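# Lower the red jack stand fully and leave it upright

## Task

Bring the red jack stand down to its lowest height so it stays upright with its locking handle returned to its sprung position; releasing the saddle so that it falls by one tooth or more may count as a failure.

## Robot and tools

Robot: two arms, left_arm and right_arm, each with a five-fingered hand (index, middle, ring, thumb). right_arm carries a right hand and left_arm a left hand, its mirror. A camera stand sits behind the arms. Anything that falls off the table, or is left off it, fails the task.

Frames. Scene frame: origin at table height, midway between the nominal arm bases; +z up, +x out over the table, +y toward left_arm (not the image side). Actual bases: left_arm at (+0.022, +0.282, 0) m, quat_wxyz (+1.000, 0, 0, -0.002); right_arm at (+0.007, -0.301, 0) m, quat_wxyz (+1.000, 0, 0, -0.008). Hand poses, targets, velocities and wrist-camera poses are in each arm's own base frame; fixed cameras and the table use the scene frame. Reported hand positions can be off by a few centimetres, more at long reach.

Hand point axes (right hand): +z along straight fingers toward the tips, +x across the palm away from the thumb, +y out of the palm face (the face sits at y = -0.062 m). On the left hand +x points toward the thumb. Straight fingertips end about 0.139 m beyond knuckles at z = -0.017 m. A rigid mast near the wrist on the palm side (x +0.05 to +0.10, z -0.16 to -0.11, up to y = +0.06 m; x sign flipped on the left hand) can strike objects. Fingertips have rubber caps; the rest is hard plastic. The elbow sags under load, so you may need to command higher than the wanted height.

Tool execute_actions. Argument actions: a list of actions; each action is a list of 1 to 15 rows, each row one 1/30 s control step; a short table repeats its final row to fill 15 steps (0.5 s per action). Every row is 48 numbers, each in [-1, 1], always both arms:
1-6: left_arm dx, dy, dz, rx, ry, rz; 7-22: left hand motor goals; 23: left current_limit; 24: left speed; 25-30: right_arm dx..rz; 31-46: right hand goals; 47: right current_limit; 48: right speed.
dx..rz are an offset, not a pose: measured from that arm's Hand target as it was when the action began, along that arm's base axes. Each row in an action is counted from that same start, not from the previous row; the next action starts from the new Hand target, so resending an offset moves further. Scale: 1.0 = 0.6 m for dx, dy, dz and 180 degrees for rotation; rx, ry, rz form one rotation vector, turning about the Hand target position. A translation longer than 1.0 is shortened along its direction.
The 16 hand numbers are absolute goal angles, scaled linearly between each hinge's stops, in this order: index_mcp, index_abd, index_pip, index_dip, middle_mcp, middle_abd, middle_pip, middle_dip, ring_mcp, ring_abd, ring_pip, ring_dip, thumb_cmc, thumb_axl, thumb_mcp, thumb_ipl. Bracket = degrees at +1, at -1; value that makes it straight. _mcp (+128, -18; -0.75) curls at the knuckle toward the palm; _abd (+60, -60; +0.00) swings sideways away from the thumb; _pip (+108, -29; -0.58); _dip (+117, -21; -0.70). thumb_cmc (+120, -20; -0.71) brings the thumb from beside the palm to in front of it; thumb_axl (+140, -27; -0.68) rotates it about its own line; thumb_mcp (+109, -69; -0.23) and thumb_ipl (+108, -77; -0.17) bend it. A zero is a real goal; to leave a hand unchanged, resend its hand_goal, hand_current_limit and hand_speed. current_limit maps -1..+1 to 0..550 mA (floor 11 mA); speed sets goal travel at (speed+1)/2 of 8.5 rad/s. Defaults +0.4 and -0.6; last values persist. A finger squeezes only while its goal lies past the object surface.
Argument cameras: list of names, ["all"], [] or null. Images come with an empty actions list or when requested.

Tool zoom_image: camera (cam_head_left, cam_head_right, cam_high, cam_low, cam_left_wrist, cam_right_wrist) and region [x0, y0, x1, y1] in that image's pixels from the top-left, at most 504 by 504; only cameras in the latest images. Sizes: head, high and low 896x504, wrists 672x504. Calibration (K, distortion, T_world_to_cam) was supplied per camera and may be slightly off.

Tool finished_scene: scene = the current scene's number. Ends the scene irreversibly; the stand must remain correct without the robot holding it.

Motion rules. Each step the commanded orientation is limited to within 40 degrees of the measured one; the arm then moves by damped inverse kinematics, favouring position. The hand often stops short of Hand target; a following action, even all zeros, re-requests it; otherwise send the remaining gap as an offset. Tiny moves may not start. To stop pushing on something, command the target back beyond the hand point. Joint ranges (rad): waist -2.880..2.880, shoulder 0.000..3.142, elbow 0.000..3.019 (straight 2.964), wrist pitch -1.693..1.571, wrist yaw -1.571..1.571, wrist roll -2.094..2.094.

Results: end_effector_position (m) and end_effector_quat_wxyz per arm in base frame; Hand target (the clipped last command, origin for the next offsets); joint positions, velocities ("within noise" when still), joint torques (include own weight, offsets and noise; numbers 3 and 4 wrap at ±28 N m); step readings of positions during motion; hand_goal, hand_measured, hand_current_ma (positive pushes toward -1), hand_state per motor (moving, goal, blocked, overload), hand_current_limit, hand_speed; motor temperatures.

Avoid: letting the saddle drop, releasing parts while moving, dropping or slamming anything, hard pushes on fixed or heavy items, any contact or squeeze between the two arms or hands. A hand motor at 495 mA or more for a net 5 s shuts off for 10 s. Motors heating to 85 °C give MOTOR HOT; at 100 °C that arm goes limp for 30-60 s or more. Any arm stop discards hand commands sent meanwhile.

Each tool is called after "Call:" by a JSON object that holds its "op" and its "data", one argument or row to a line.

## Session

Call:
{"op": "execute_actions", "data": {
  "actions": []
}}

Scene clock: 0.00 s.
left_arm: end_effector_position=(+0.6207, -0.0234, +0.3243) hand_goal=(-0.754, +0.000, -0.576, -0.696, -0.754, +0.000, -0.576, -0.696, -0.754, +0.000, -0.576, -0.696, -0.714, -0.678, -0.226, -0.168) hand_measured=(-0.754, +0.000, -0.576, -0.696, -0.754, +0.000, -0.576, -0.696, -0.754, +0.000, -0.576, -0.696, -0.714, -0.678, -0.226, -0.168) hand_current_ma=(+0, +0, +0, +0, +0, +0, +0, +0, +0, +0, +0, +0, +0, +0, +0, +0) hand_state=(goal, goal, goal, goal, goal, overload, goal, goal, goal, goal, goal, goal, goal, goal, goal, goal) hand_current_limit=0.40 hand_speed=-0.60 end_effector_quat_wxyz=(+0.566, +0.785, +0.230, +0.100) | right_arm: end_effector_position=(+0.3924, -0.0756, +0.2989) hand_goal=(-0.754, +0.000, -0.576, -0.696, -0.754, +0.000, -0.576, -0.696, -0.754, +0.000, -0.576, -0.696, -0.714, -0.678, -0.226, -0.168) hand_measured=(-0.754, +0.000, -0.576, -0.696, -0.754, +0.000, -0.576, -0.696, -0.754, +0.000, -0.576, -0.696, -0.714, -0.678, -0.226, -0.168) hand_current_ma=(+0, +0, +0, +0, +0, +0, +0, +0, +0, +0, +0, +0, +0, +0, +0, +0) hand_state=(goal, goal, goal, goal, goal, goal, goal, goal, goal, goal, goal, goal, goal, goal, goal, goal) hand_current_limit=0.40 hand_speed=-0.60 end_effector_quat_wxyz=(+0.326, +0.814, -0.077, +0.474)
Joint positions: left_arm=[0.259 1.676 1.331 -0.719 1.172 0.918] | right_arm=[0.306 1.09 0.772 -0.27 0.916 1.549]
Joint velocities: within noise
Joint torques (N m): no reading
Motor temperatures (°C): left_arm=[24 26 30 22 27 20] | right_arm=[24 23 32 21 24 22]
Heat: left arm: hottest elbow 30 °C; right arm: hottest elbow 32 °C.
Hand target: left_arm +0.6255, -0.0221, +0.3348; +0.566, +0.786, +0.223, +0.110 | right_arm +0.3973, -0.0740, +0.3099; +0.322, +0.809, -0.083, +0.484
camera_calibration:
cam_left_wrist: T_world_to_cam=[[-0.859965, -0.13993, -0.490796, 0.648602], [0.00418039, 0.959714, -0.280948, 0.072035], [0.510337, -0.243657, -0.824735, 0.0705555], [0, 0, 0, 1]] pos_world=[0.521467, 0.0388175, 0.396759]
cam_right_wrist: T_world_to_cam=[[-0.701242, -0.638913, -0.316306, 0.351265], [-0.512043, 0.760079, -0.400114, 0.339535], [0.496056, -0.118615, -0.86015, 0.182503], [0, 0, 0, 1]] pos_world=[0.329647, -0.0119984, 0.40394]

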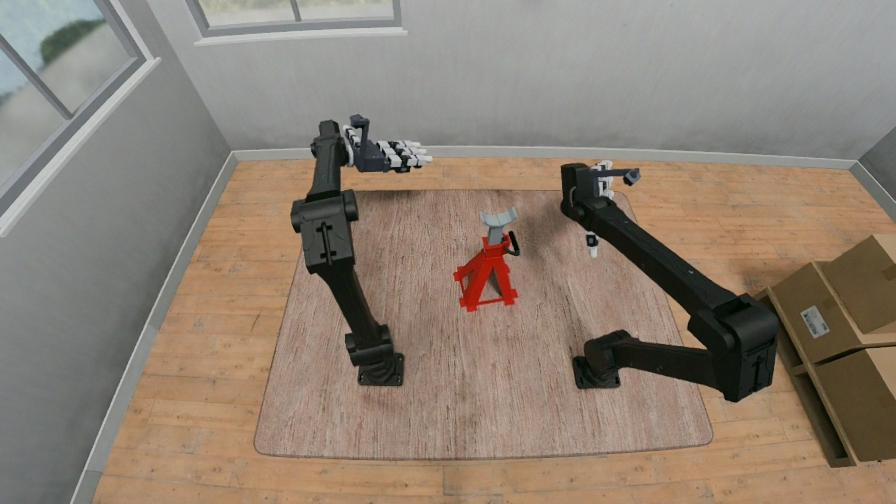

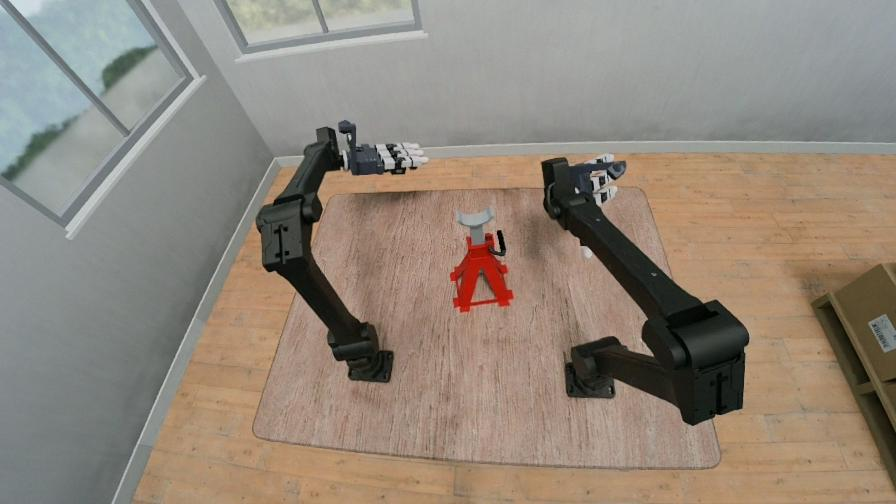

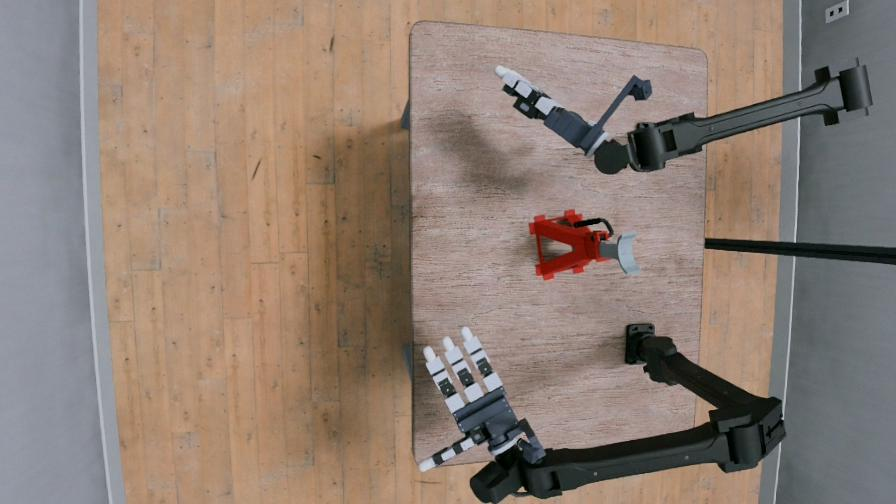

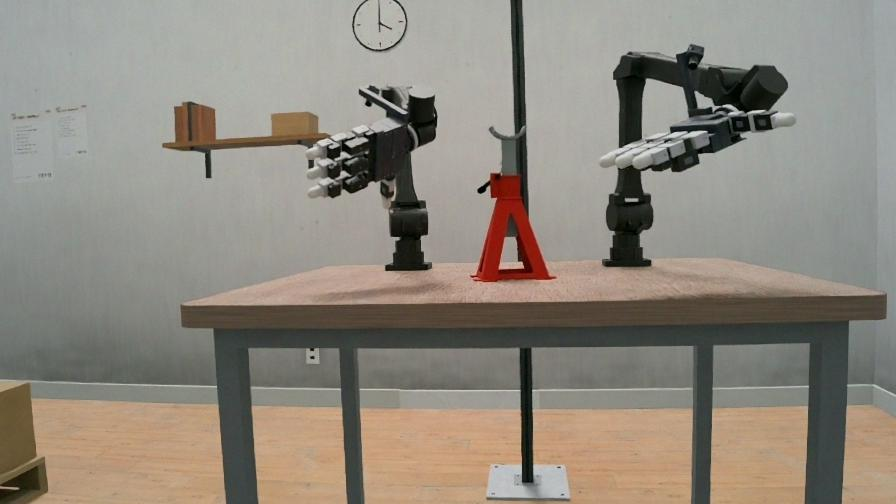

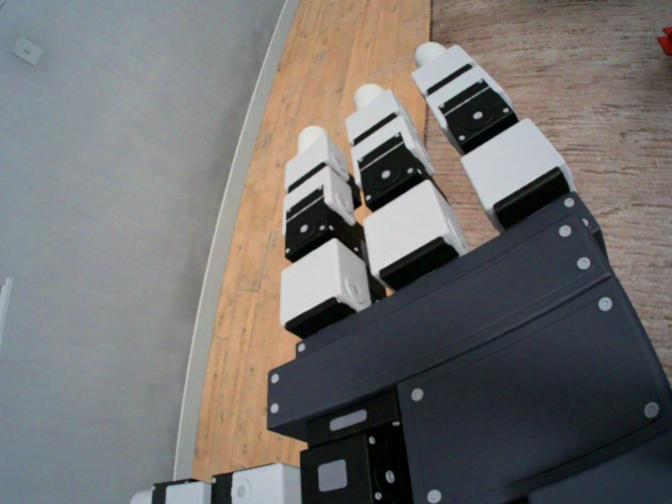

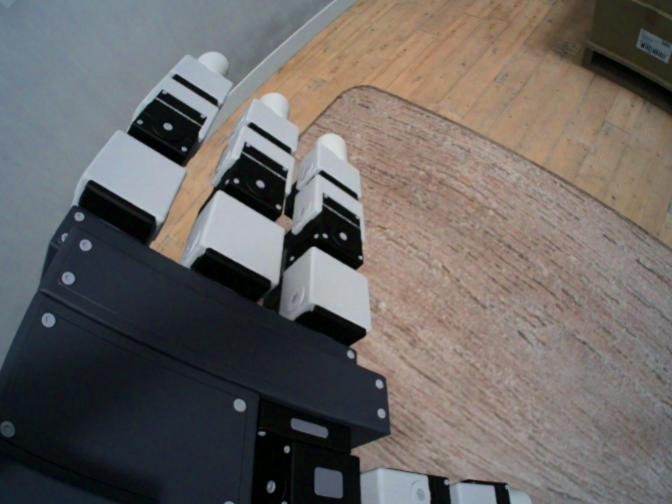

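Call:
{"op": "zoom_image", "data": {
  "camera": "cam_head_right",
  "region": [430, 190, 540, 320]
}}

Call:
{"op": "zoom_image", "data": {
  "camera": "cam_head_left",
  "region": [430, 190, 540, 320]
}}

Call:
{"op": "zoom_image", "data": {
  "camera": "cam_high",
  "region": [520, 190, 660, 290]
}}

Call:
{"op": "zoom_image", "data": {
  "camera": "cam_low",
  "region": [450, 110, 580, 290]
}}

Scaled by 3.877 from the camera's 896x504 image, which has a finer 1280x720 frame.

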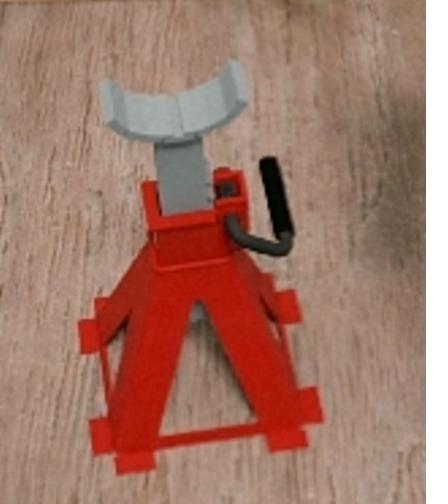

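Scaled by 3.877 from the camera's 896x504 image, which has a finer 1280x720 frame.

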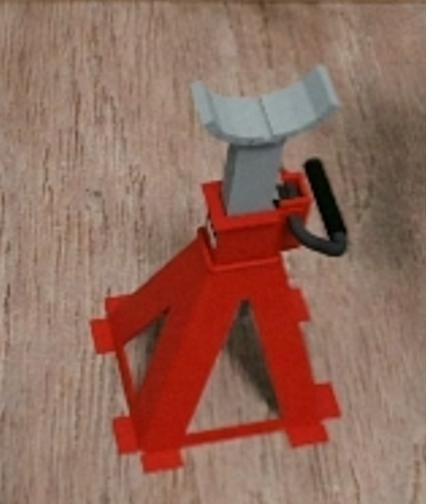

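Scaled by 3.600 from the camera's 896x504 image, which has a finer 1280x720 frame.

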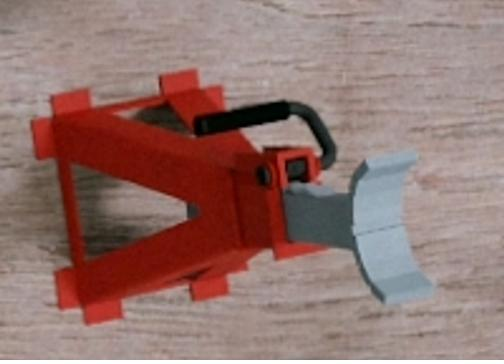

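Scaled by 2.800 from the camera's 896x504 image, which has a finer 1280x720 frame.

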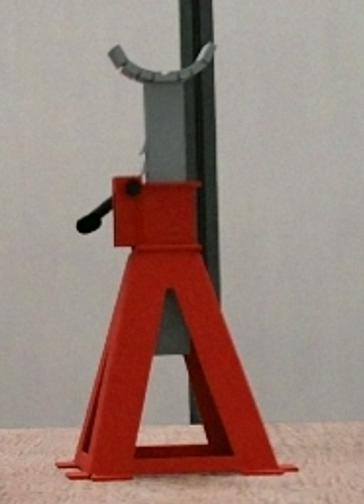

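Call:
{"op": "zoom_image", "data": {
  "camera": "cam_high",
  "region": [520, 200, 600, 290]
}}

Call:
{"op": "zoom_image", "data": {
  "camera": "cam_high",
  "region": [565, 205, 645, 285]
}}

Call:
{"op": "zoom_image", "data": {
  "camera": "cam_head_right",
  "region": [440, 200, 520, 270]
}}

Call:
{"op": "zoom_image", "data": {
  "camera": "cam_head_left",
  "region": [460, 200, 540, 270]
}}

Call:
{"op": "zoom_image", "data": {
  "camera": "cam_low",
  "region": [465, 120, 545, 200]
}}

Scaled by 5.600 from the camera's 896x504 image, which has a finer 1280x720 frame.

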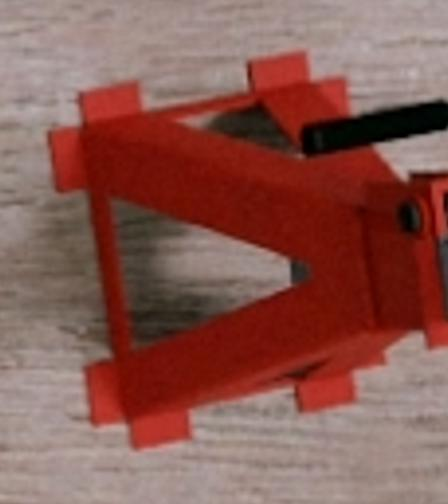

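Scaled by 6.300 from the camera's 896x504 image, which has a finer 1280x720 frame.

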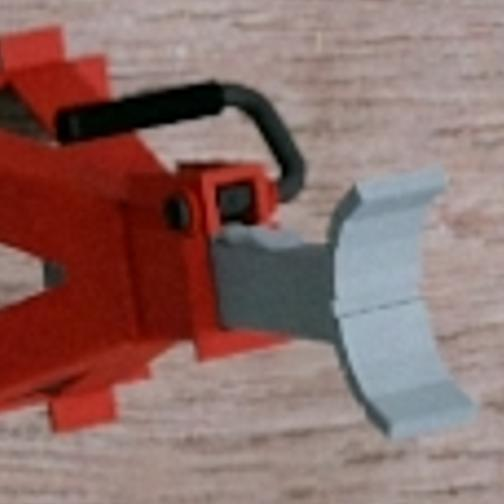

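Scaled by 6.300 from the camera's 896x504 image, which has a finer 1280x720 frame.

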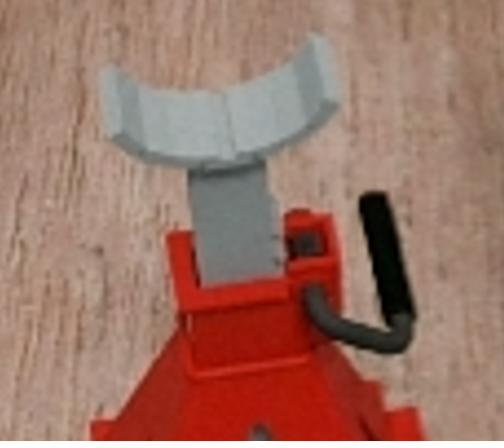

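Scaled by 6.300 from the camera's 896x504 image, which has a finer 1280x720 frame.

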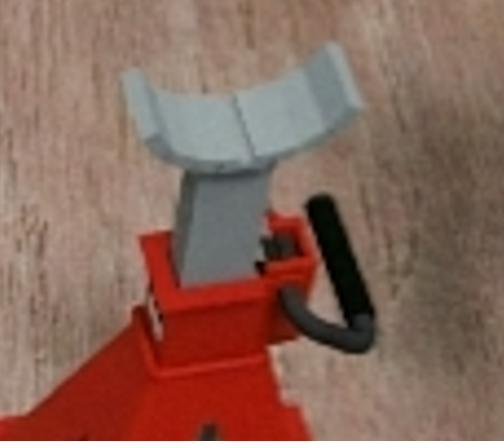

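Scaled by 6.300 from the camera's 896x504 image, which has a finer 1280x720 frame.

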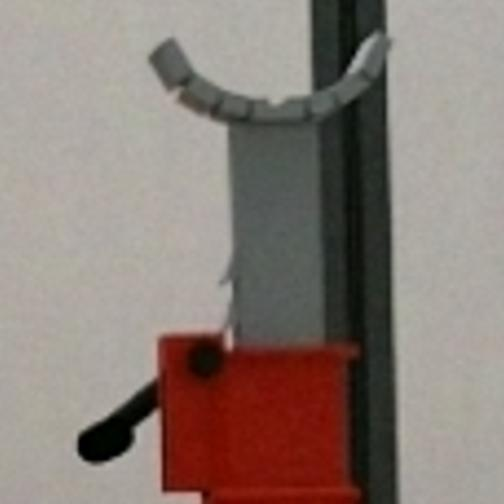

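Call:
{"op": "execute_actions", "data": {
  "actions": [
    [[-0.0658,-0.115,0.125,-0.0348,0.0575,0.0099,-0.616,0,-0.066,-0.043,-0.98,0,-0.576,-0.696,-0.98,0,-0.576,-0.696,0.5,-0.678,0.449,-0.816,0.6,-0.6,0.0045,0.0033,0.05,-0.0394,0.068,0.0438,-0.754,0,0.882,0.464,-0.754,0,0.882,0.464,-0.754,0,-0.576,0.5,-0.714,-0.678,0.674,-0.168,0.6,-0.5]],
    [[-0.0717,-0.0933,0.0667,-0.0344,0.0518,0.0059,-0.616,0,-0.066,-0.043,-0.98,0,-0.576,-0.696,-0.98,0,-0.576,-0.696,0.5,-0.678,0.449,-0.816,0.6,-0.6,0,0.0033,0.05,-0.0394,0.068,0.0438,-0.754,0,0.882,0.464,-0.754,0,0.882,0.464,-0.754,0,-0.576,0.5,-0.714,-0.678,0.674,-0.168,0.6,-0.5]]
  ],
  "cameras": ["cam_head_left","cam_high"]
}}

Scene clock: 84.13 s.
left_arm: end_effector_position=(+0.5407, -0.1448, +0.4516) hand_goal=(-0.616, +0.000, -0.066, -0.044, -0.980, +0.000, -0.576, -0.696, -0.980, +0.000, -0.576, -0.696, +0.500, -0.678, +0.448, -0.816) hand_measured=(-0.636, +0.000, -0.074, -0.048, -0.986, +0.000, -0.576, -0.696, -0.986, +0.000, -0.576, -0.696, +0.492, -0.678, +0.450, -0.814) hand_current_ma=(-8, +0, -1, +0, -1, +0, +0, +0, -1, +0, +0, +0, -1, +0, +0, +0) hand_state=(goal, goal, goal, goal, goal, overload, goal, goal, goal, goal, goal, goal, goal, goal, goal, goal) hand_current_limit=0.60 hand_speed=-0.60 end_effector_quat_wxyz=(+0.593, +0.728, +0.342, -0.041) | right_arm: end_effector_position=(+0.3924, -0.0686, +0.3476) hand_goal=(-0.754, +0.000, +0.882, +0.464, -0.754, +0.000, +0.882, +0.464, -0.754, +0.000, -0.576, +0.500, -0.714, -0.678, +0.674, -0.168) hand_measured=(-0.758, +0.000, +0.878, +0.462, -0.758, +0.000, +0.878, +0.462, -0.758, +0.000, -0.576, +0.496, -0.716, -0.678, +0.660, -0.168) hand_current_ma=(-1, +0, -1, +0, -1, +0, -1, +0, -1, +0, +0, -1, +0, +0, -11, +0) hand_state=(goal, goal, goal, goal, goal, goal, goal, goal, goal, goal, goal, goal, goal, goal, goal, goal) hand_current_limit=0.60 hand_speed=-0.50 end_effector_quat_wxyz=(+0.359, +0.855, +0.163, +0.337)
Joint positions: left_arm=[0.013 1.284 1.227 -0.664 1.11 0.159] | right_arm=[0.305 0.981 0.864 -0.672 0.761 1.173]
Joint torques (N m): left_arm=[-0.38 -10.4 9.35 1.95 0.59 -0.07] | right_arm=[0.38 -9.52 13.71 1.13 0.58 -0.15]
Motor temperatures (°C): left_arm=[24 28 40 22 28 20] | right_arm=[23 24 43 22 25 22]
Heat: left arm: hottest elbow 40 °C; right arm: hottest elbow 43 °C.
Hand target: left_arm +0.5429, -0.1472, +0.4500; +0.598, +0.722, +0.346, -0.037 | right_arm +0.4000, -0.0700, +0.3699; +0.359, +0.851, +0.157, +0.348
Off the commanded pose: left_arm 0.004 m, 1 deg | right_arm 0.024 m, 1 deg.
Step readings (end_effector_position of left_arm | right_arm):
0: (+0.6207, -0.0234, +0.3243) | (+0.3924, -0.0756, +0.2989)
1: (+0.6207, -0.0236, +0.3247) | (+0.3926, -0.0755, +0.2988)
2: (+0.6204, -0.0263, +0.3256) | (+0.3934, -0.0750, +0.2983)
4: (+0.6161, -0.0327, +0.3321) | (+0.3935, -0.0743, +0.2981)
8: (+0.5944, -0.0690, +0.3772) | (+0.3901, -0.0747, +0.3033)
15: (+0.5715, -0.0986, +0.4323) | (+0.3907, -0.0741, +0.3158)
16: (+0.5732, -0.0976, +0.4318) | (+0.3913, -0.0738, +0.3162)
17: (+0.5743, -0.0983, +0.4299) | (+0.3923, -0.0730, +0.3169)
19: (+0.5725, -0.1020, +0.4236) | (+0.3927, -0.0716, +0.3193)
23: (+0.5540, -0.1313, +0.4294) | (+0.3903, -0.0708, +0.3315)
30: (+0.5350, -0.1500, +0.4637) | (+0.3920, -0.0689, +0.3482)
Images, in order (width x height): cam_head_left 896x504, cam_high 896x504.

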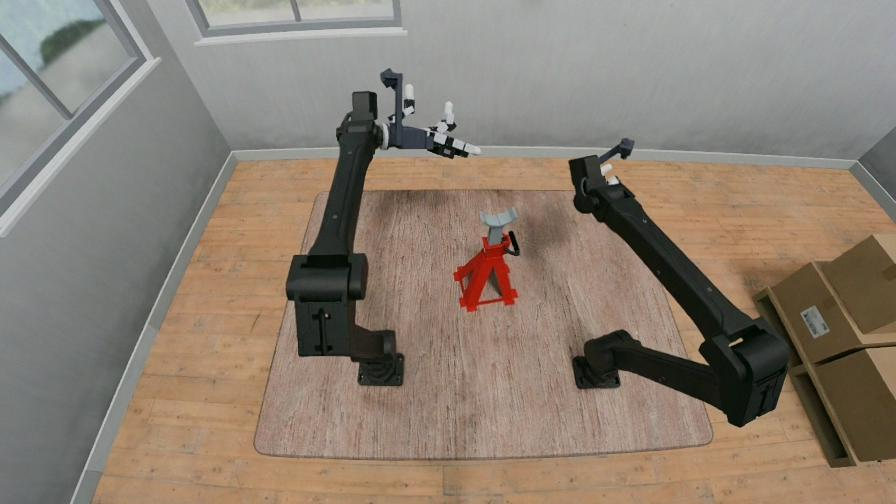

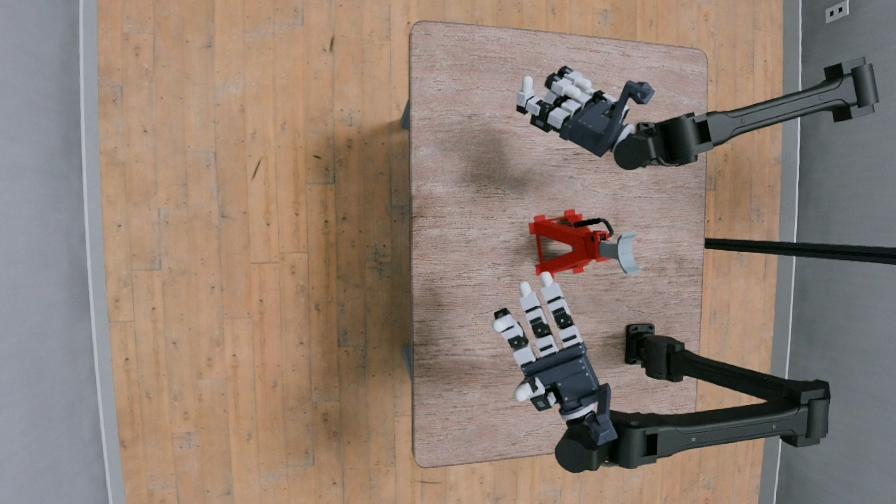

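Call:
{"op": "execute_actions", "data": {
  "actions": [
    [[-0.0808,-0.08,0.0167,-0.0348,0.0532,0.0032,-0.616,0,-0.066,-0.043,-0.98,0,-0.576,-0.696,-0.98,0,-0.576,-0.696,0.5,-0.678,0.449,-0.816,0.6,-0.6,0,0.0167,0.0833,-0.0603,0.1138,0.1035,-0.754,0,0.882,0.464,-0.754,0,0.882,0.464,-0.754,0,-0.576,0.5,-0.714,-0.678,0.674,-0.168,0.6,-0.5]],
    [[-0.0908,-0.0677,0,-0.0358,0.0567,-0.0020,-0.616,0,-0.066,-0.043,-0.98,0,-0.576,-0.696,-0.98,0,-0.576,-0.696,0.5,-0.678,0.449,-0.816,0.6,-0.6,0,0.0333,0.0167,-0.0417,0.0966,0.1179,-0.754,0,0.882,0.464,-0.754,0,0.882,0.464,-0.754,0,-0.576,0.5,-0.714,-0.678,0.674,-0.168,0.6,-0.5]],
    [[-0.0967,-0.0523,0,-0.0351,0.0599,-0.0076,-0.616,0,-0.066,-0.043,-0.98,0,-0.576,-0.696,-0.98,0,-0.576,-0.696,0.5,-0.678,0.449,-0.816,0.6,-0.6,0,0.0333,0,-0.0182,0.0773,0.1271,-0.754,0,0.882,0.464,-0.754,0,0.882,0.464,-0.754,0,-0.576,0.5,-0.714,-0.678,0.674,-0.168,0.6,-0.5]]
  ],
  "cameras": ["cam_head_left","cam_high"]
}}

Scene clock: 90.43 s.
left_arm: end_effector_position=(+0.3833, -0.2636, +0.4590) hand_goal=(-0.616, +0.000, -0.066, -0.044, -0.980, +0.000, -0.576, -0.696, -0.980, +0.000, -0.576, -0.696, +0.500, -0.678, +0.448, -0.816) hand_measured=(-0.626, +0.000, -0.070, -0.046, -0.986, -0.248, -0.576, -0.696, -0.986, -0.002, -0.576, -0.696, +0.492, -0.678, +0.450, -0.814) hand_current_ma=(-2, +0, +0, +0, -1, +0, +0, +0, -1, +0, +0, +0, -1, +0, +0, +0) hand_state=(goal, goal, goal, goal, goal, overload, goal, goal, goal, goal, goal, goal, goal, goal, goal, goal) hand_current_limit=0.60 hand_speed=-0.60 end_effector_quat_wxyz=(+0.588, +0.587, +0.478, -0.284) | right_arm: end_effector_position=(+0.3965, -0.0181, +0.4080) hand_goal=(-0.754, +0.000, +0.882, +0.464, -0.754, +0.000, +0.882, +0.464, -0.754, +0.000, -0.576, +0.500, -0.714, -0.678, +0.674, -0.168) hand_measured=(-0.758, +0.000, +0.878, +0.462, -0.758, +0.000, +0.878, +0.462, -0.758, +0.000, -0.576, +0.496, -0.716, -0.680, +0.660, -0.168) hand_current_ma=(-1, +0, -1, +0, -1, +0, -1, +0, -1, +0, +0, -1, +0, +0, -11, +0) hand_state=(goal, goal, goal, goal, goal, goal, goal, goal, goal, goal, goal, goal, goal, goal, goal, goal) hand_current_limit=0.60 hand_speed=-0.50 end_effector_quat_wxyz=(+0.193, +0.618, +0.759, +0.074)
Joint positions: left_arm=[-0.415 0.87 0.93 -0.3 0.907 -0.944] | right_arm=[0.028 0.955 1.28 -1.501 0.137 -0.204]
Joint torques (N m): left_arm=[-0.79 -4.78 9.7 2.43 0.08 -0.06] | right_arm=[0.15 -7.71 12.93 0.54 0.12 -0.04]
Heat: left arm: hottest elbow 39 °C; right arm: hottest elbow 43 °C.
Hand target: left_arm +0.3819, -0.2672, +0.4600; +0.593, +0.584, +0.475, -0.286 | right_arm +0.4000, -0.0200, +0.4300; +0.201, +0.613, +0.760, +0.083
Off the commanded pose: left_arm 0.004 m, 1 deg | right_arm 0.022 m, 2 deg.
not at rest: the robot was still moving 3 seconds after this call's last action.
Step readings (end_effector_position of left_arm | right_arm):
0: (+0.5407, -0.1448, +0.4516) | (+0.3925, -0.0686, +0.3477)
1: (+0.5408, -0.1449, +0.4514) | (+0.3930, -0.0681, +0.3475)
2: (+0.5404, -0.1456, +0.4502) | (+0.3945, -0.0661, +0.3474)
4: (+0.5334, -0.1538, +0.4456) | (+0.3952, -0.0620, +0.3489)
8: (+0.5052, -0.1844, +0.4487) | (+0.3895, -0.0587, +0.3700)
15: (+0.4893, -0.1949, +0.4720) | (+0.3897, -0.0600, +0.4045)
16: (+0.4899, -0.1943, +0.4711) | (+0.3905, -0.0593, +0.4044)
17: (+0.4894, -0.1950, +0.4681) | (+0.3916, -0.0566, +0.4018)
19: (+0.4816, -0.2018, +0.4583) | (+0.3924, -0.0493, +0.3941)
23: (+0.4516, -0.2287, +0.4514) | (+0.3916, -0.0416, +0.3924)
30: (+0.4378, -0.2334, +0.4695) | (+0.3933, -0.0416, +0.4082)
31: (+0.4382, -0.2330, +0.4688) | (+0.3937, -0.0406, +0.4087)
32: (+0.4372, -0.2338, +0.4662) | (+0.3938, -0.0369, +0.4072)
34: (+0.4276, -0.2409, +0.4581) | (+0.3921, -0.0289, +0.4035)
38: (+0.3944, -0.2628, +0.4547) | (+0.3897, -0.0261, +0.4078)
45: (+0.3813, -0.2638, +0.4699) | (+0.3938, -0.0236, +0.4132)
Images, in order (width x height): cam_head_left 896x504, cam_high 896x504.

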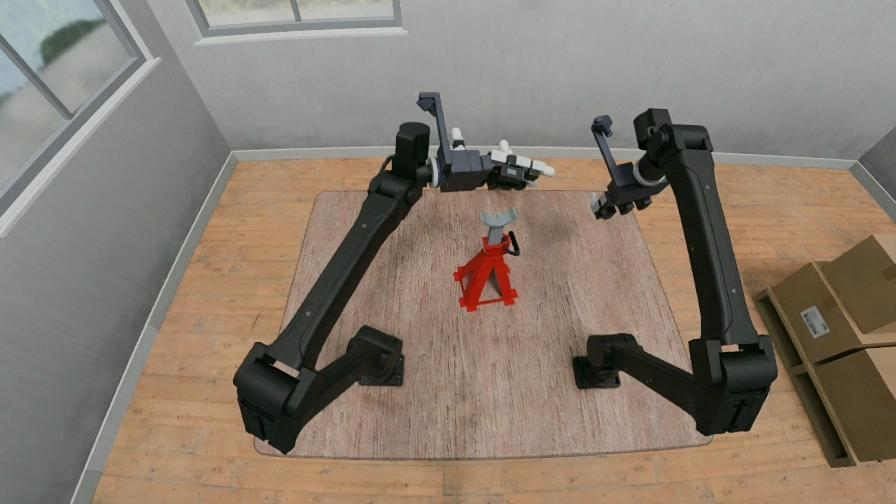

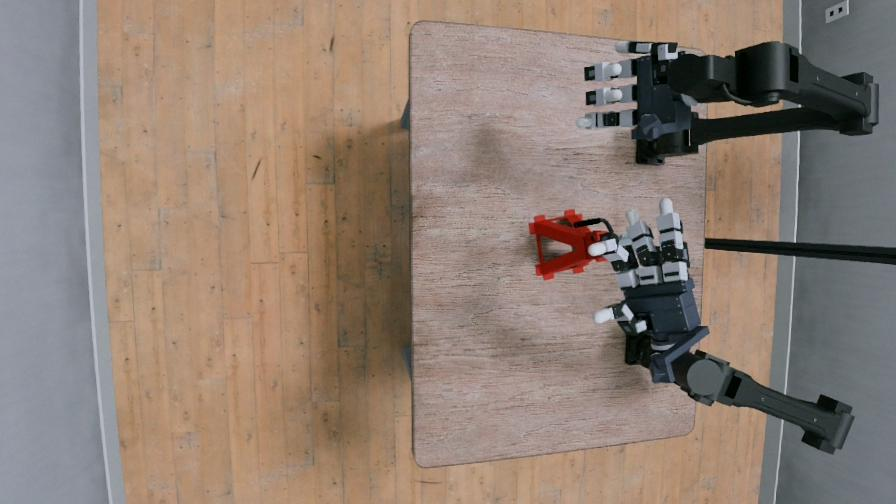

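Call:
{"op": "execute_actions", "data": {
  "actions": [
    [[-0.1033,-0.0383,0,-0.0332,0.0633,-0.0139,-0.616,0,-0.066,-0.043,-0.98,0,-0.576,-0.696,-0.98,0,-0.576,-0.696,0.5,-0.678,0.449,-0.816,0.6,-0.6,0,0.0333,0,0.0064,0.0541,0.1308,-0.754,0,0.882,0.464,-0.754,0,0.882,0.464,-0.754,0,-0.576,0.5,-0.714,-0.678,0.674,-0.168,0.6,-0.5]],
    [[-0.1067,-0.02,-0.0167,-0.0307,0.0665,-0.0215,-0.616,0,-0.066,-0.043,-0.98,0,-0.576,-0.696,-0.98,0,-0.576,-0.696,0.5,-0.678,0.449,-0.816,0.6,-0.6,0,0.05,-0.0167,0.0316,0.0290,0.1271,-0.754,0,0.882,0.464,-0.754,0,0.882,0.464,-0.754,0,-0.576,0.5,-0.714,-0.678,0.674,-0.168,0.6,-0.5]]
  ],
  "cameras": ["cam_head_left","cam_high","cam_left_wrist"]
}}

Scene clock: 95.33 s.
left_arm: end_effector_position=(+0.2582, -0.2993, +0.4487) hand_goal=(-0.616, +0.000, -0.066, -0.044, -0.980, +0.000, -0.576, -0.696, -0.980, +0.000, -0.576, -0.696, +0.500, -0.678, +0.448, -0.816) hand_measured=(-0.618, -0.002, -0.070, -0.046, -0.982, -0.450, -0.576, -0.696, -0.982, -0.002, -0.576, -0.696, +0.492, -0.680, +0.450, -0.814) hand_current_ma=(+0, +0, +0, +0, +0, +0, +0, +0, +0, +0, +0, +0, -1, +0, +0, +0) hand_state=(goal, goal, goal, goal, goal, overload, goal, goal, goal, goal, goal, goal, goal, goal, goal, goal) hand_current_limit=0.60 hand_speed=-0.60 end_effector_quat_wxyz=(+0.521, +0.479, +0.527, -0.471) | right_arm: end_effector_position=(+0.3966, +0.0327, +0.3998) hand_goal=(-0.754, +0.000, +0.882, +0.464, -0.754, +0.000, +0.882, +0.464, -0.754, +0.000, -0.576, +0.500, -0.714, -0.678, +0.674, -0.168) hand_measured=(-0.758, +0.000, +0.878, +0.462, -0.758, +0.000, +0.878, +0.462, -0.756, +0.000, -0.576, +0.496, -0.716, -0.680, +0.660, -0.168) hand_current_ma=(-1, +0, -1, +0, -1, +0, -1, +0, +0, +0, +0, -1, +0, +0, -11, +0) hand_state=(goal, goal, goal, goal, goal, goal, goal, goal, goal, goal, goal, goal, goal, goal, goal, goal) hand_current_limit=0.60 hand_speed=-0.50 end_effector_quat_wxyz=(+0.079, +0.289, +0.944, +0.137)
Joint positions: left_arm=[-0.709 0.633 0.806 -0.193 0.764 -1.554] | right_arm=[-0.196 1.124 1.412 -1.669 -0.256 -1.148]
Joint torques (N m): left_arm=[-0.79 -1.67 9.65 2.54 -0.11 -0.06] | right_arm=[0.38 -10.58 12.53 0.32 -0.34 -0.07]
Heat: left arm: hottest elbow 39 °C; right arm: hottest elbow 44 °C.
Hand target: left_arm +0.2561, -0.3021, +0.4499; +0.522, +0.478, +0.522, -0.476 | right_arm +0.4001, +0.0299, +0.4200; +0.029, +0.276, +0.953, +0.121
Off the commanded pose: left_arm 0.004 m, 1 deg | right_arm 0.021 m, 6 deg.
joint sent to its limit (right arm) — joint 4 (wrist pitch), lower limit. The joint targets are off in orientation, not in position.
Step readings (end_effector_position of left_arm | right_arm):
0: (+0.3833, -0.2636, +0.4590) | (+0.3965, -0.0181, +0.4080)
1: (+0.3831, -0.2637, +0.4589) | (+0.3964, -0.0169, +0.4080)
2: (+0.3821, -0.2643, +0.4576) | (+0.3954, -0.0132, +0.4076)
4: (+0.3705, -0.2714, +0.4544) | (+0.3935, -0.0061, +0.4083)
8: (+0.3346, -0.2869, +0.4578) | (+0.3952, -0.0079, +0.4160)
15: (+0.3202, -0.2861, +0.4702) | (+0.3980, -0.0032, +0.4106)
16: (+0.3202, -0.2864, +0.4682) | (+0.3980, -0.0011, +0.4094)
17: (+0.3188, -0.2872, +0.4647) | (+0.3977, +0.0041, +0.4094)
19: (+0.3068, -0.2923, +0.4550) | (+0.3970, +0.0146, +0.4106)
23: (+0.2725, -0.3014, +0.4475) | (+0.3972, +0.0218, +0.4086)
30: (+0.2582, -0.2985, +0.4577) | (+0.3991, +0.0286, +0.4002)
camera_calibration:
cam_left_wrist: T_world_to_cam=[[-0.642433, 0.00150801, 0.766341, -0.218575], [-0.570512, 0.666724, -0.479579, 0.523096], [-0.511661, -0.745303, -0.427465, 0.226372], [0, 0, 0, 1]] pos_world=[0.273838, -0.179715, 0.515134]
Images, in order (width x height): cam_head_left 896x504, cam_high 896x504, cam_left_wrist 672x504.

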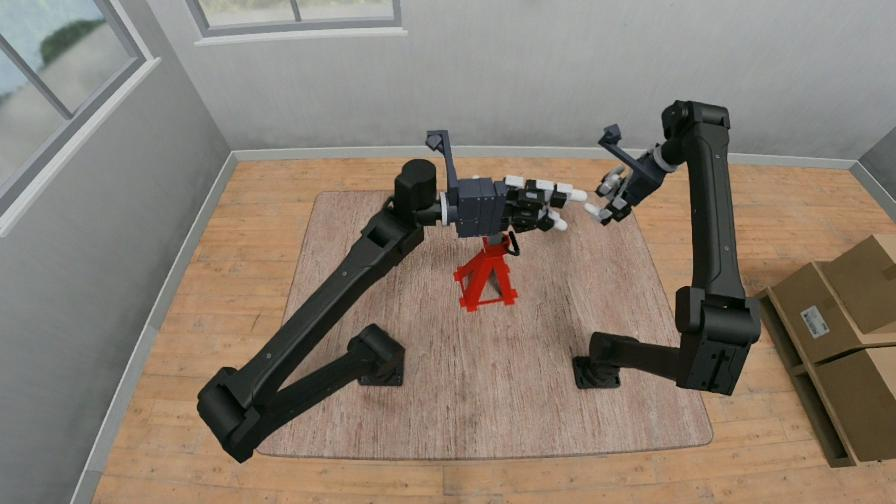

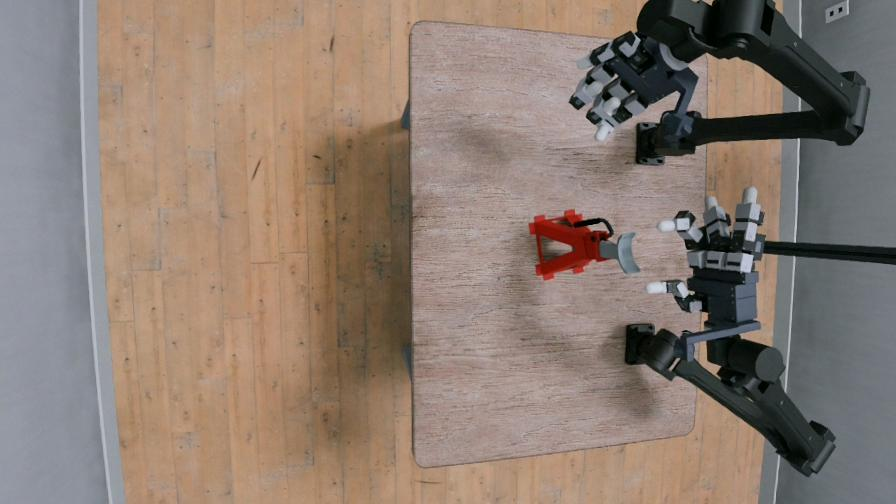

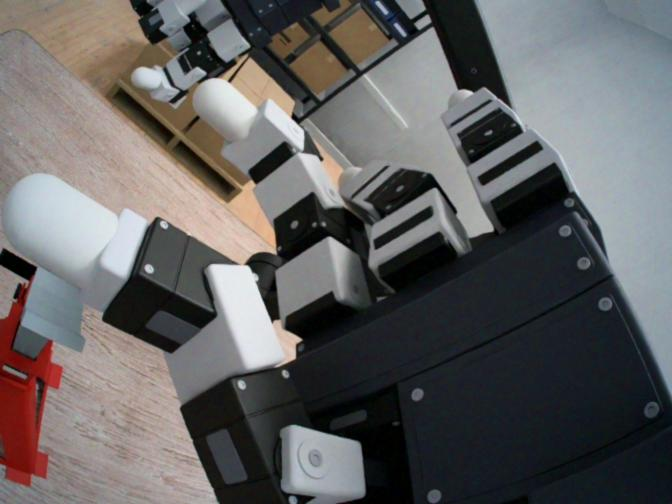

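Call:
{"op": "execute_actions", "data": {
  "actions": [
    [[0,0,0,0,0,0,-0.616,0,-0.066,-0.043,-0.98,0,-0.576,-0.696,-0.98,0,-0.576,-0.696,0.5,-0.678,0.449,-0.816,0.6,-0.6,0,0.1,-0.08,0.0515,0.0017,0.1153,-0.754,0,0.882,0.464,-0.754,0,0.882,0.464,-0.754,0,-0.576,0.5,-0.714,-0.678,0.674,-0.168,0.6,-0.5]],
    [[0,0,0,0,0,0,-0.616,0,-0.066,-0.043,-0.98,0,-0.576,-0.696,-0.98,0,-0.576,-0.696,0.5,-0.678,0.449,-0.816,0.6,-0.6,0,0.1,-0.05,0.0672,-0.0259,0.0969,-0.754,0,0.882,0.464,-0.754,0,0.882,0.464,-0.754,0,-0.576,0.5,-0.714,-0.678,0.674,-0.168,0.6,-0.5]]
  ],
  "cameras": ["cam_head_right","cam_high","cam_left_wrist","cam_right_wrist","cam_low"]
}}

Call:
{"op": "zoom_image", "data": {
  "camera": "cam_left_wrist",
  "region": [0, 160, 220, 500]
}}

Scene clock: 99.53 s.
left_arm: end_effector_position=(+0.2583, -0.2993, +0.4494) hand_goal=(-0.616, +0.000, -0.066, -0.044, -0.980, +0.000, -0.576, -0.696, -0.980, +0.000, -0.576, -0.696, +0.500, -0.678, +0.448, -0.816) hand_measured=(-0.618, -0.002, -0.070, -0.046, -0.982, -0.450, -0.576, -0.696, -0.982, -0.002, -0.576, -0.696, +0.492, -0.680, +0.450, -0.814) hand_current_ma=(+0, +0, +0, +0, +0, +0, +0, +0, +0, +0, +0, +0, -1, +0, +0, +0) hand_state=(goal, goal, goal, goal, goal, overload, goal, goal, goal, goal, goal, goal, goal, goal, goal, goal) hand_current_limit=0.60 hand_speed=-0.60 end_effector_quat_wxyz=(+0.521, +0.478, +0.526, -0.472) | right_arm: end_effector_position=(+0.4010, +0.1462, +0.3334) hand_goal=(-0.754, +0.000, +0.882, +0.464, -0.754, +0.000, +0.882, +0.464, -0.754, +0.000, -0.576, +0.500, -0.714, -0.678, +0.674, -0.168) hand_measured=(-0.760, +0.000, +0.878, +0.462, -0.758, +0.000, +0.878, +0.462, -0.758, +0.000, -0.576, +0.496, -0.716, -0.680, +0.660, -0.168) hand_current_ma=(-1, +0, -1, +0, -1, +0, -1, +0, -1, +0, +0, -1, +0, +0, -11, +0) hand_state=(goal, goal, goal, goal, goal, goal, goal, goal, goal, goal, goal, goal, goal, goal, goal, goal) hand_current_limit=0.60 hand_speed=-0.50 end_effector_quat_wxyz=(-0.028, -0.044, +0.953, +0.299)
Joint positions: left_arm=[-0.71 0.633 0.806 -0.19 0.763 -1.558] | right_arm=[-0.059 1.407 1.369 -1.67 -0.597 -1.765]
Joint torques (N m): left_arm=[-0.79 -1.67 9.52 2.55 -0.12 -0.05] | right_arm=[1.38 -15.38 9.61 -0.36 -0.75 -0.1]
Heat: left arm: hottest elbow 38 °C; right arm: hottest elbow 44 °C.
Hand target: left_arm +0.2561, -0.3021, +0.4498; +0.522, +0.477, +0.522, -0.476 | right_arm +0.4000, +0.1499, +0.3420; -0.019, -0.057, +0.952, +0.300
Off the commanded pose: left_arm 0.004 m, 1 deg | right_arm 0.009 m, 2 deg.
Step readings (end_effector_position of left_arm | right_arm):
0: (+0.2582, -0.2993, +0.4487) | (+0.3966, +0.0328, +0.3998)
1: (+0.2582, -0.2993, +0.4487) | (+0.3964, +0.0336, +0.4002)
2: (+0.2582, -0.2993, +0.4486) | (+0.3961, +0.0391, +0.4023)
4: (+0.2582, -0.2994, +0.4489) | (+0.3959, +0.0526, +0.4060)
8: (+0.2583, -0.2994, +0.4493) | (+0.3996, +0.0722, +0.3922)
15: (+0.2583, -0.2993, +0.4495) | (+0.4062, +0.0829, +0.3646)
16: (+0.2583, -0.2993, +0.4495) | (+0.4059, +0.0841, +0.3647)
17: (+0.2583, -0.2993, +0.4495) | (+0.4045, +0.0899, +0.3679)
19: (+0.2583, -0.2993, +0.4494) | (+0.4012, +0.1041, +0.3736)
23: (+0.2583, -0.2993, +0.4494) | (+0.3979, +0.1329, +0.3612)
30: (+0.2583, -0.2993, +0.4494) | (+0.4039, +0.1457, +0.3326)
camera_calibration:
cam_left_wrist: T_world_to_cam=[[-0.642296, 0.00280895, 0.766451, -0.218742], [-0.571402, 0.664734, -0.481279, 0.523912], [-0.510838, -0.747075, -0.425351, 0.225064], [0, 0, 0, 1]] pos_world=[0.273839, -0.179508, 0.515534]
cam_right_wrist: T_world_to_cam=[[0.708445, 0.603374, 0.366121, -0.464557], [0.554181, -0.796804, 0.240805, -0.224445], [0.437023, 0.0322998, -0.89887, 0.248764], [0, 0, 0, 1]] pos_world=[0.344781, 0.093428, 0.447738]
Images, in order (width x height): cam_head_right 896x504, cam_high 896x504, cam_low 896x504, cam_left_wrist 672x504, cam_right_wrist 672x504.

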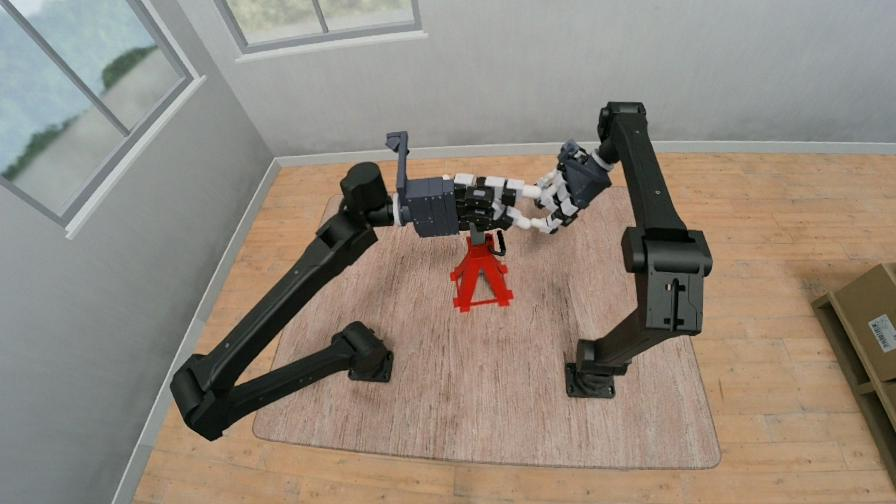

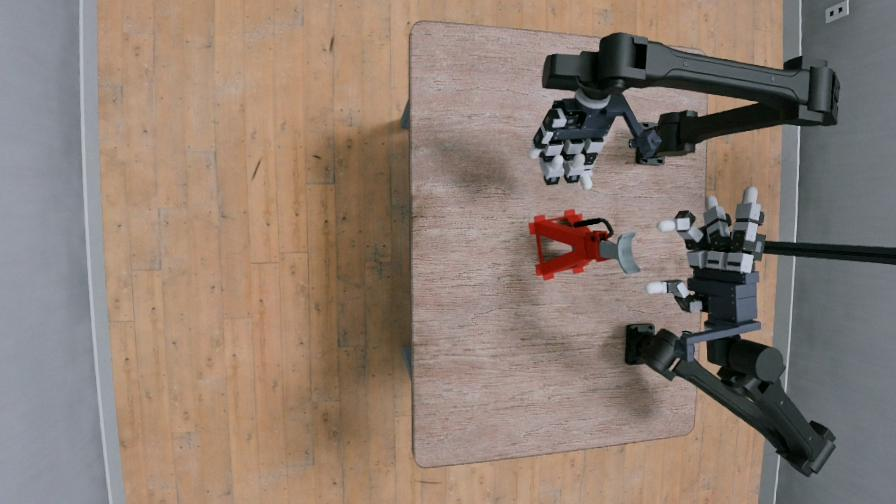

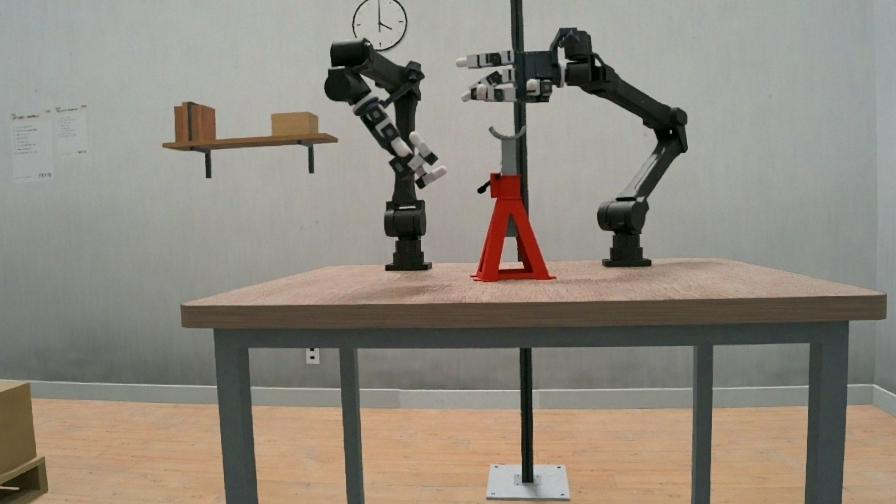

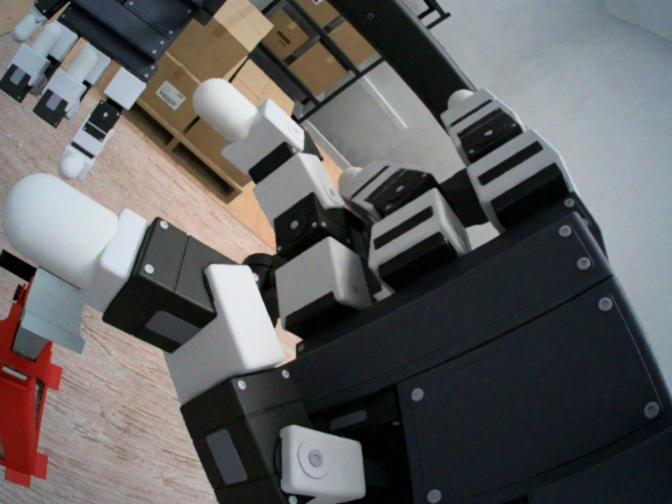

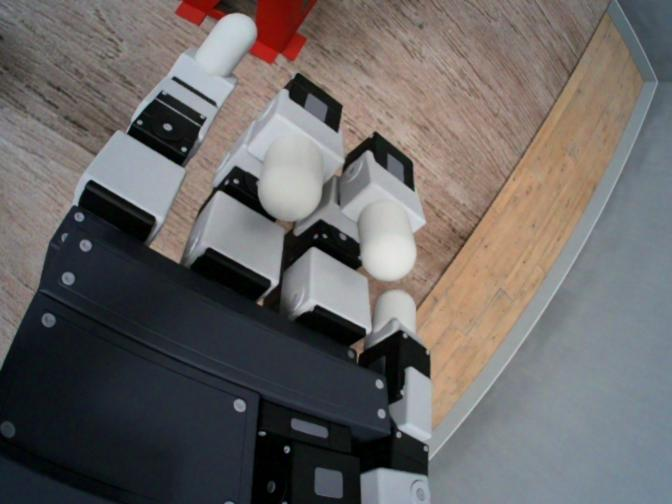

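Scaled by 1.482 from the camera's 672x504 image, which has a finer 960x720 frame.

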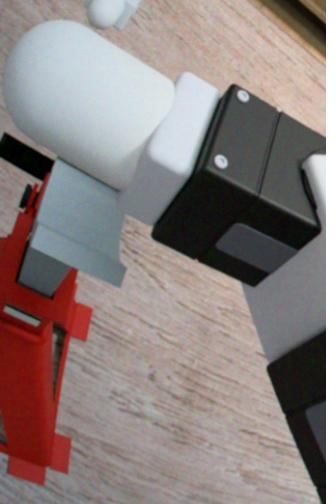

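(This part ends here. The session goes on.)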